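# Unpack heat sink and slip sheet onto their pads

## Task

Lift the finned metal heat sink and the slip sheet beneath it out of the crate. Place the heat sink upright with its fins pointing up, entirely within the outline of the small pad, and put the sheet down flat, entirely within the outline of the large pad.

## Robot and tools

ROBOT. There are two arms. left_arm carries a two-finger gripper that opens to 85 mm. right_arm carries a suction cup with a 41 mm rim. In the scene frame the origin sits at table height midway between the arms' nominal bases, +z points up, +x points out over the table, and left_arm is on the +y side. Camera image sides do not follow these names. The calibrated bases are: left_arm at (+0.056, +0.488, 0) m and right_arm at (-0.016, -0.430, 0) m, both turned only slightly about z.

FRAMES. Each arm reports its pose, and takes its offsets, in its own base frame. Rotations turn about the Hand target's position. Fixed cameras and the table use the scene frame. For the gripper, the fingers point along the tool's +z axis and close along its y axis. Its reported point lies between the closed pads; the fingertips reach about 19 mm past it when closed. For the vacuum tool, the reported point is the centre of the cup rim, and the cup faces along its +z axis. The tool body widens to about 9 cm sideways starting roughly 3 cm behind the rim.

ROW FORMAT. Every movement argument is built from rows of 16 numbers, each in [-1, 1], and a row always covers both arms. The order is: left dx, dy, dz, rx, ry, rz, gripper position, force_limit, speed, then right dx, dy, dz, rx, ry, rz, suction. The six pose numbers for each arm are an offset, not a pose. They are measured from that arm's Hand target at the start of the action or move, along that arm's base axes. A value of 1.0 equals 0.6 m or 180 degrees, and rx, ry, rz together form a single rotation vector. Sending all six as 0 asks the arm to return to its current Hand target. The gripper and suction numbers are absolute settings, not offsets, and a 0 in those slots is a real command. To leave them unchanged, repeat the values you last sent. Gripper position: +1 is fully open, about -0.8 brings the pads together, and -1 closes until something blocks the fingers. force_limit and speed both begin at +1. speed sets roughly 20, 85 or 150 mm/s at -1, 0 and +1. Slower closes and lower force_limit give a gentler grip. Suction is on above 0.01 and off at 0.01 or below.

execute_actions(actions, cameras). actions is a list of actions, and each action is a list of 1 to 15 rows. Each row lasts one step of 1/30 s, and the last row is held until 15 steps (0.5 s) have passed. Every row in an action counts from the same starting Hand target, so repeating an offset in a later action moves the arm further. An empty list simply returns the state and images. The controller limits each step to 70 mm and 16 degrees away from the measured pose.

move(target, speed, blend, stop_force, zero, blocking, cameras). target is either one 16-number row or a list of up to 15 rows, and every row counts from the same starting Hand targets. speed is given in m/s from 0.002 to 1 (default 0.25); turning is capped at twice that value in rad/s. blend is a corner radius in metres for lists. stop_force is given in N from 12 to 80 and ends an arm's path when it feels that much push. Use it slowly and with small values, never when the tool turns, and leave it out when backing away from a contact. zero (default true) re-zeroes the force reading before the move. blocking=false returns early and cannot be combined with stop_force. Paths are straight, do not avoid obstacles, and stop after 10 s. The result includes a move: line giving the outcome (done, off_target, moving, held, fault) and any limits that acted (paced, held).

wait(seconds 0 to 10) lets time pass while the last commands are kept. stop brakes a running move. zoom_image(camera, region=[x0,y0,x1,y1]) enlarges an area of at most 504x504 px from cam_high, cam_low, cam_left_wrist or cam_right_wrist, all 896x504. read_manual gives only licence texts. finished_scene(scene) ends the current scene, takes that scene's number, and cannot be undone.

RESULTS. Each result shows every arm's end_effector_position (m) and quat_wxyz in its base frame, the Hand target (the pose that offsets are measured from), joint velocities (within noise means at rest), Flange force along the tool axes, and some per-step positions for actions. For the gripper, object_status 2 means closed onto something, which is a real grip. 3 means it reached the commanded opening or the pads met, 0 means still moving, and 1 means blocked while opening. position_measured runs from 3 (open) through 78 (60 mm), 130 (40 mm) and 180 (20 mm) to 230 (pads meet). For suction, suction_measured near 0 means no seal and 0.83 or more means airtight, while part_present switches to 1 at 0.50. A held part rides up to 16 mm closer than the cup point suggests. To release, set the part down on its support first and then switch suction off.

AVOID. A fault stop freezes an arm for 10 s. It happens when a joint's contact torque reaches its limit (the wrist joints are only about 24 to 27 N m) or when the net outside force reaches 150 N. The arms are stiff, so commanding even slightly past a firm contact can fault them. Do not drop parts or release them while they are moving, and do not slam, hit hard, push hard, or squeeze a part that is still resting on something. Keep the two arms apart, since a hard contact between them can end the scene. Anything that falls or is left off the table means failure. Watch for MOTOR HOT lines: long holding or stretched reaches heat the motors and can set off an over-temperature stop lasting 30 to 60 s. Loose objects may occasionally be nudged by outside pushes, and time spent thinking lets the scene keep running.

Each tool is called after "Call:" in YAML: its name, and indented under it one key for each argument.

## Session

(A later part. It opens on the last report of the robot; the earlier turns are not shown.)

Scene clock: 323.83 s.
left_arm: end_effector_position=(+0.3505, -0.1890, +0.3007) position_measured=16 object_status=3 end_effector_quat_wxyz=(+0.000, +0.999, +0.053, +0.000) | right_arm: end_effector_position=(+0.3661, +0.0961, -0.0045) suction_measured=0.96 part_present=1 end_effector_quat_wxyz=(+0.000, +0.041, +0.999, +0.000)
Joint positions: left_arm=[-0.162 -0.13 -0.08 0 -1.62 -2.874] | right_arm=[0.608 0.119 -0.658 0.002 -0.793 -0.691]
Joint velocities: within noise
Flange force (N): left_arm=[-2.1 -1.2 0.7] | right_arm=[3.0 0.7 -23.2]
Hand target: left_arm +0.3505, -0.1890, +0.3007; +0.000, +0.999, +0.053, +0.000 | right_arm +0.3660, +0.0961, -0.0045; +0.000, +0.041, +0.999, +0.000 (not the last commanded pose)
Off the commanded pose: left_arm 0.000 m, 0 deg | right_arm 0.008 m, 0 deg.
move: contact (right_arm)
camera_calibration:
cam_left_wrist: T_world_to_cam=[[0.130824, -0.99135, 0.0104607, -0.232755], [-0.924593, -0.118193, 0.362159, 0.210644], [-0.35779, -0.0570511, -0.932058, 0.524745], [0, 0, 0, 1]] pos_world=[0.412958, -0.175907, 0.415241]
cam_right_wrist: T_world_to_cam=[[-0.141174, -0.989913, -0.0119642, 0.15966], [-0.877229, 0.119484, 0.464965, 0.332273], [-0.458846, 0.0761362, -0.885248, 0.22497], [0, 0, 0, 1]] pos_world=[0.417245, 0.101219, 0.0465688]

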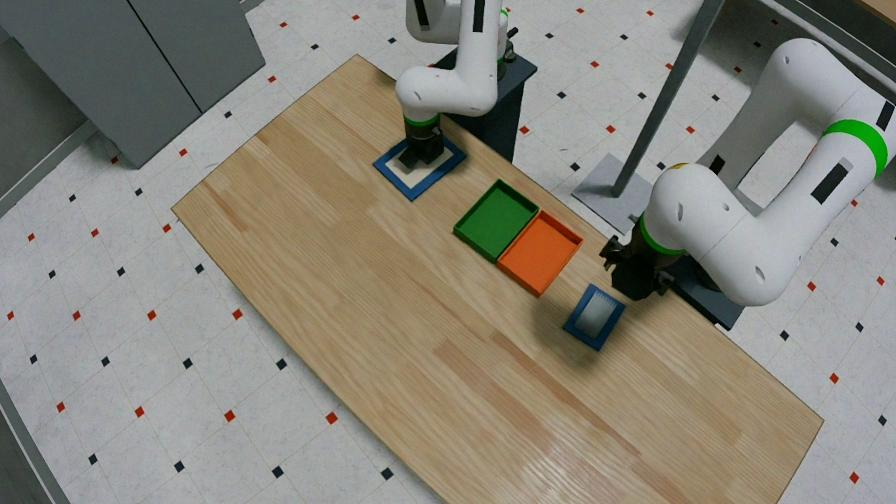

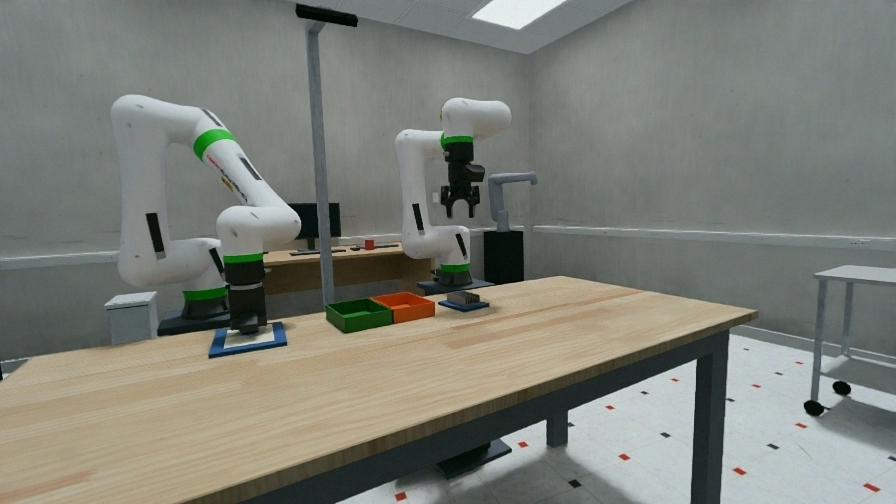

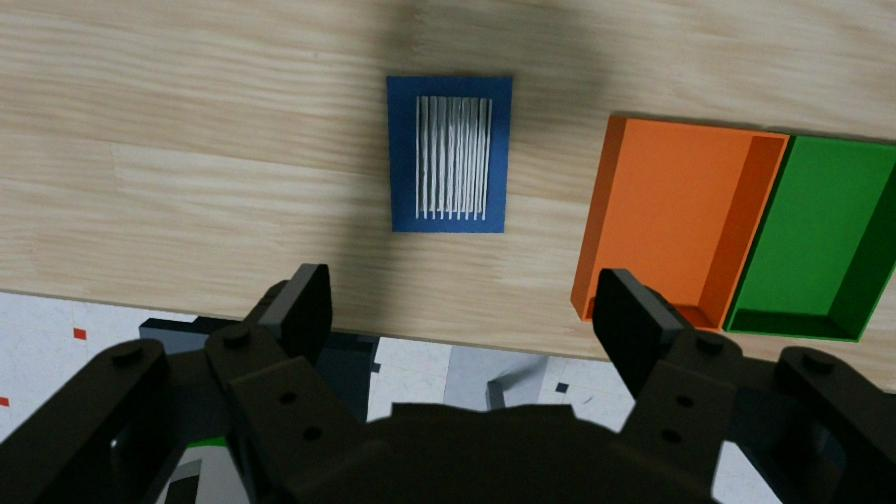

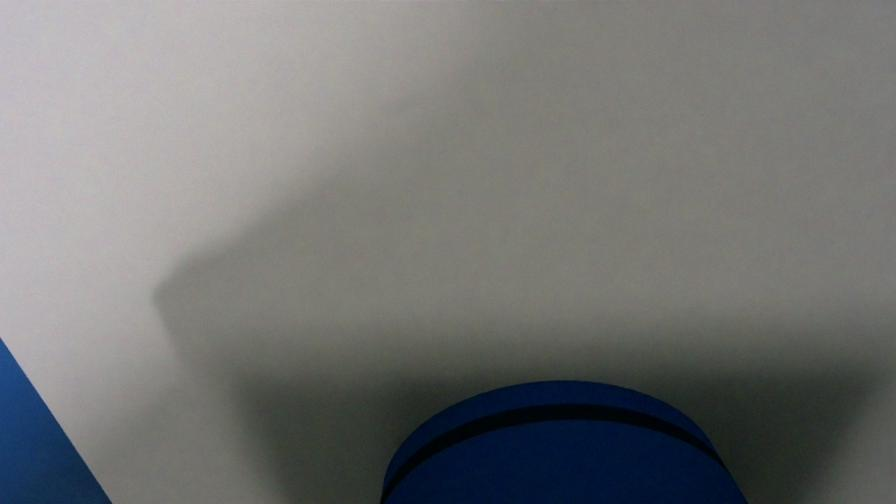

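Call:
move:
  target: [0,0,0,0,0,0,0.9,-0.5,-0.8,0,0,0.003,0,0,0,0]
  cameras: []

Call:
wait:
  seconds: 1
  cameras: []

Call:
move:
  target: [0,0,0,0,0,0,0.9,-0.5,-0.8,0,0,0.3,0,0,0,0]
  speed: 0.05

Call:
zoom_image:
  camera: "cam_high"
  region: [350, 90, 520, 240]

Scene clock: 330.03 s.
left_arm: end_effector_position=(+0.3505, -0.1890, +0.3007) position_measured=16 object_status=3 end_effector_quat_wxyz=(+0.000, +0.999, +0.053, +0.000) | right_arm: end_effector_position=(+0.3660, +0.0961, -0.0027) suction_measured=0.00 part_present=0 end_effector_quat_wxyz=(+0.000, +0.041, +0.999, +0.000)
Joint positions: left_arm=[-0.162 -0.13 -0.08 0 -1.62 -2.874] | right_arm=[0.608 0.115 -0.657 0.002 -0.799 -0.691]
Joint velocities: within noise
Flange force (N): left_arm=[-2.5 -1.7 1.4] | right_arm=[-1.4 0.3 -18.9]
Hand target: left_arm +0.3505, -0.1890, +0.3007; +0.000, +0.999, +0.053, +0.000 | right_arm +0.3660, +0.0961, -0.0027; +0.000, +0.041, +0.999, +0.000
Off the commanded pose: left_arm 0.000 m, 0 deg | right_arm 0.000 m, 0 deg.
move: done
No camera images: "cameras" was empty.

Scene clock: 331.03 s.
left_arm: end_effector_position=(+0.3505, -0.1890, +0.3007) position_measured=16 object_status=3 end_effector_quat_wxyz=(+0.000, +0.999, +0.053, +0.000) | right_arm: end_effector_position=(+0.3660, +0.0961, -0.0027) suction_measured=0.00 part_present=0 end_effector_quat_wxyz=(+0.000, +0.041, +0.999, +0.000)
Joint positions: left_arm=[-0.162 -0.13 -0.08 0 -1.62 -2.874] | right_arm=[0.608 0.115 -0.657 0.001 -0.799 -0.691]
Joint velocities: within noise
Flange force (N): left_arm=[-2.3 -0.9 0.6] | right_arm=[-1.2 0.3 -18.8]
Hand target: left_arm +0.3505, -0.1890, +0.3007; +0.000, +0.999, +0.053, +0.000 | right_arm +0.3660, +0.0961, -0.0027; +0.000, +0.041, +0.999, +0.000
Off the commanded pose: left_arm 0.000 m, 0 deg | right_arm 0.000 m, 0 deg.
wait: 1.00 s; at rest by 0.17 s
No camera images: "cameras" was empty.

Scene clock: 334.93 s.
left_arm: end_effector_position=(+0.3505, -0.1890, +0.3007) position_measured=16 object_status=3 end_effector_quat_wxyz=(+0.000, +0.999, +0.053, +0.000) | right_arm: end_effector_position=(+0.3660, +0.0960, +0.1773) suction_measured=0.00 part_present=0 end_effector_quat_wxyz=(+0.000, +0.041, +0.999, +0.000)
Joint positions: left_arm=[-0.162 -0.13 -0.08 0 -1.62 -2.874] | right_arm=[0.608 -0.142 -0.422 0.001 -1.291 -0.69]
Joint velocities: within noise
Flange force (N): left_arm=[-3.1 -1.1 1.0] | right_arm=[-3.9 0.9 -2.4]
Hand target: left_arm +0.3505, -0.1890, +0.3007; +0.000, +0.999, +0.053, +0.000 | right_arm +0.3660, +0.0961, +0.1773; +0.000, +0.041, +0.999, +0.000
Off the commanded pose: left_arm 0.000 m, 0 deg | right_arm 0.000 m, 0 deg.
move: done
camera_calibration:
cam_left_wrist: T_world_to_cam=[[0.130824, -0.99135, 0.0104607, -0.232755], [-0.924593, -0.118193, 0.362159, 0.210644], [-0.35779, -0.0570511, -0.932058, 0.524745], [0, 0, 0, 1]] pos_world=[0.412958, -0.175907, 0.415241]
cam_right_wrist: T_world_to_cam=[[-0.141307, -0.989893, -0.0120053, 0.161898], [-0.877209, 0.119582, 0.464977, 0.247721], [-0.458842, 0.0762358, -0.885241, 0.385895], [0, 0, 0, 1]] pos_world=[0.417246, 0.10122, 0.228369]

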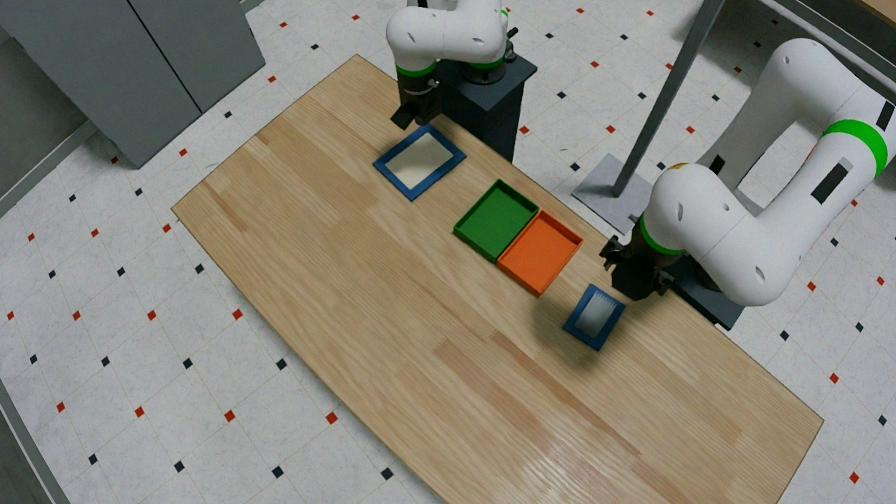

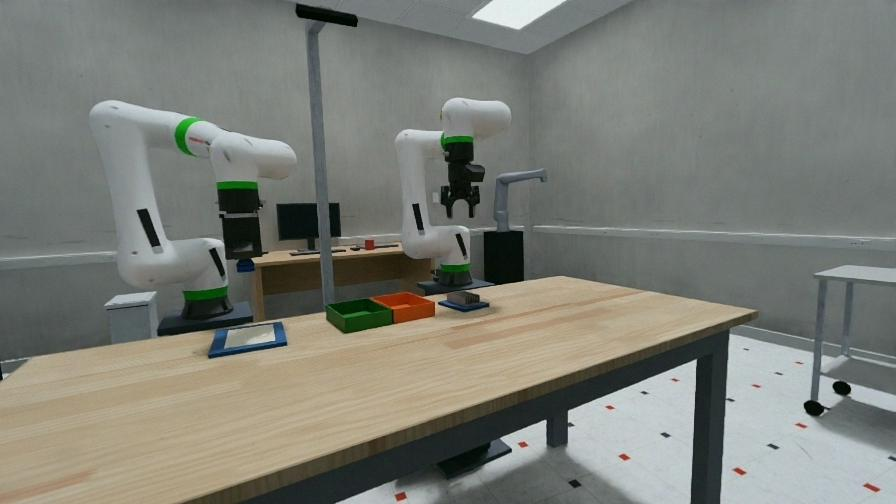

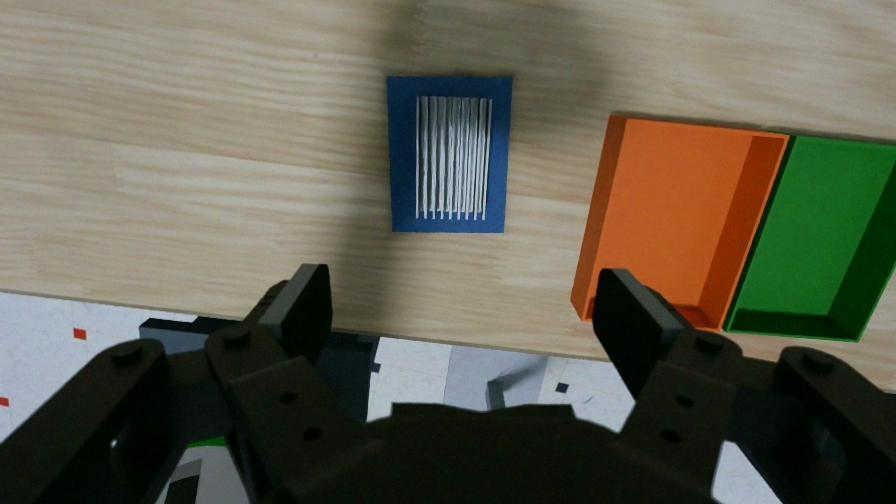

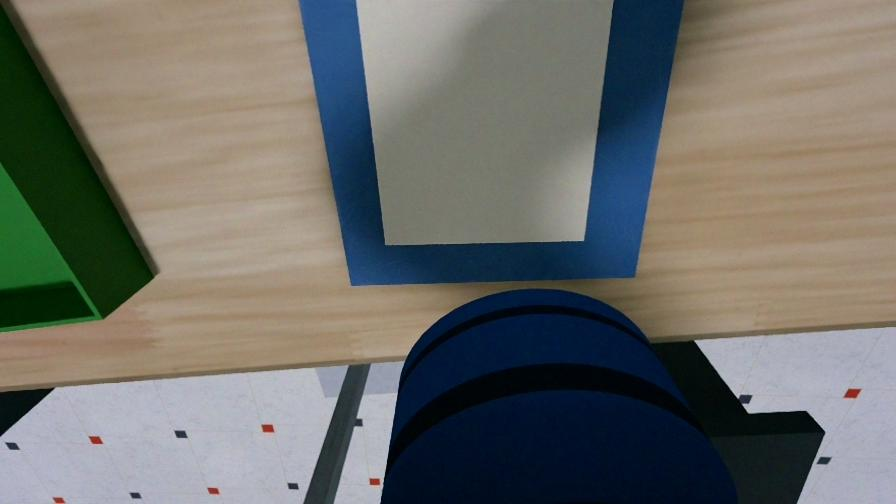

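Scaled by 2.965 from the camera's 896x504 image, which has a finer 1280x720 frame.

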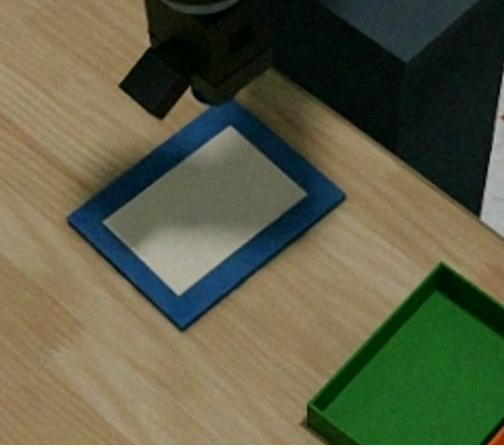

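Call:
finished_scene:
  scene: 1

The scene is finished: the task was done.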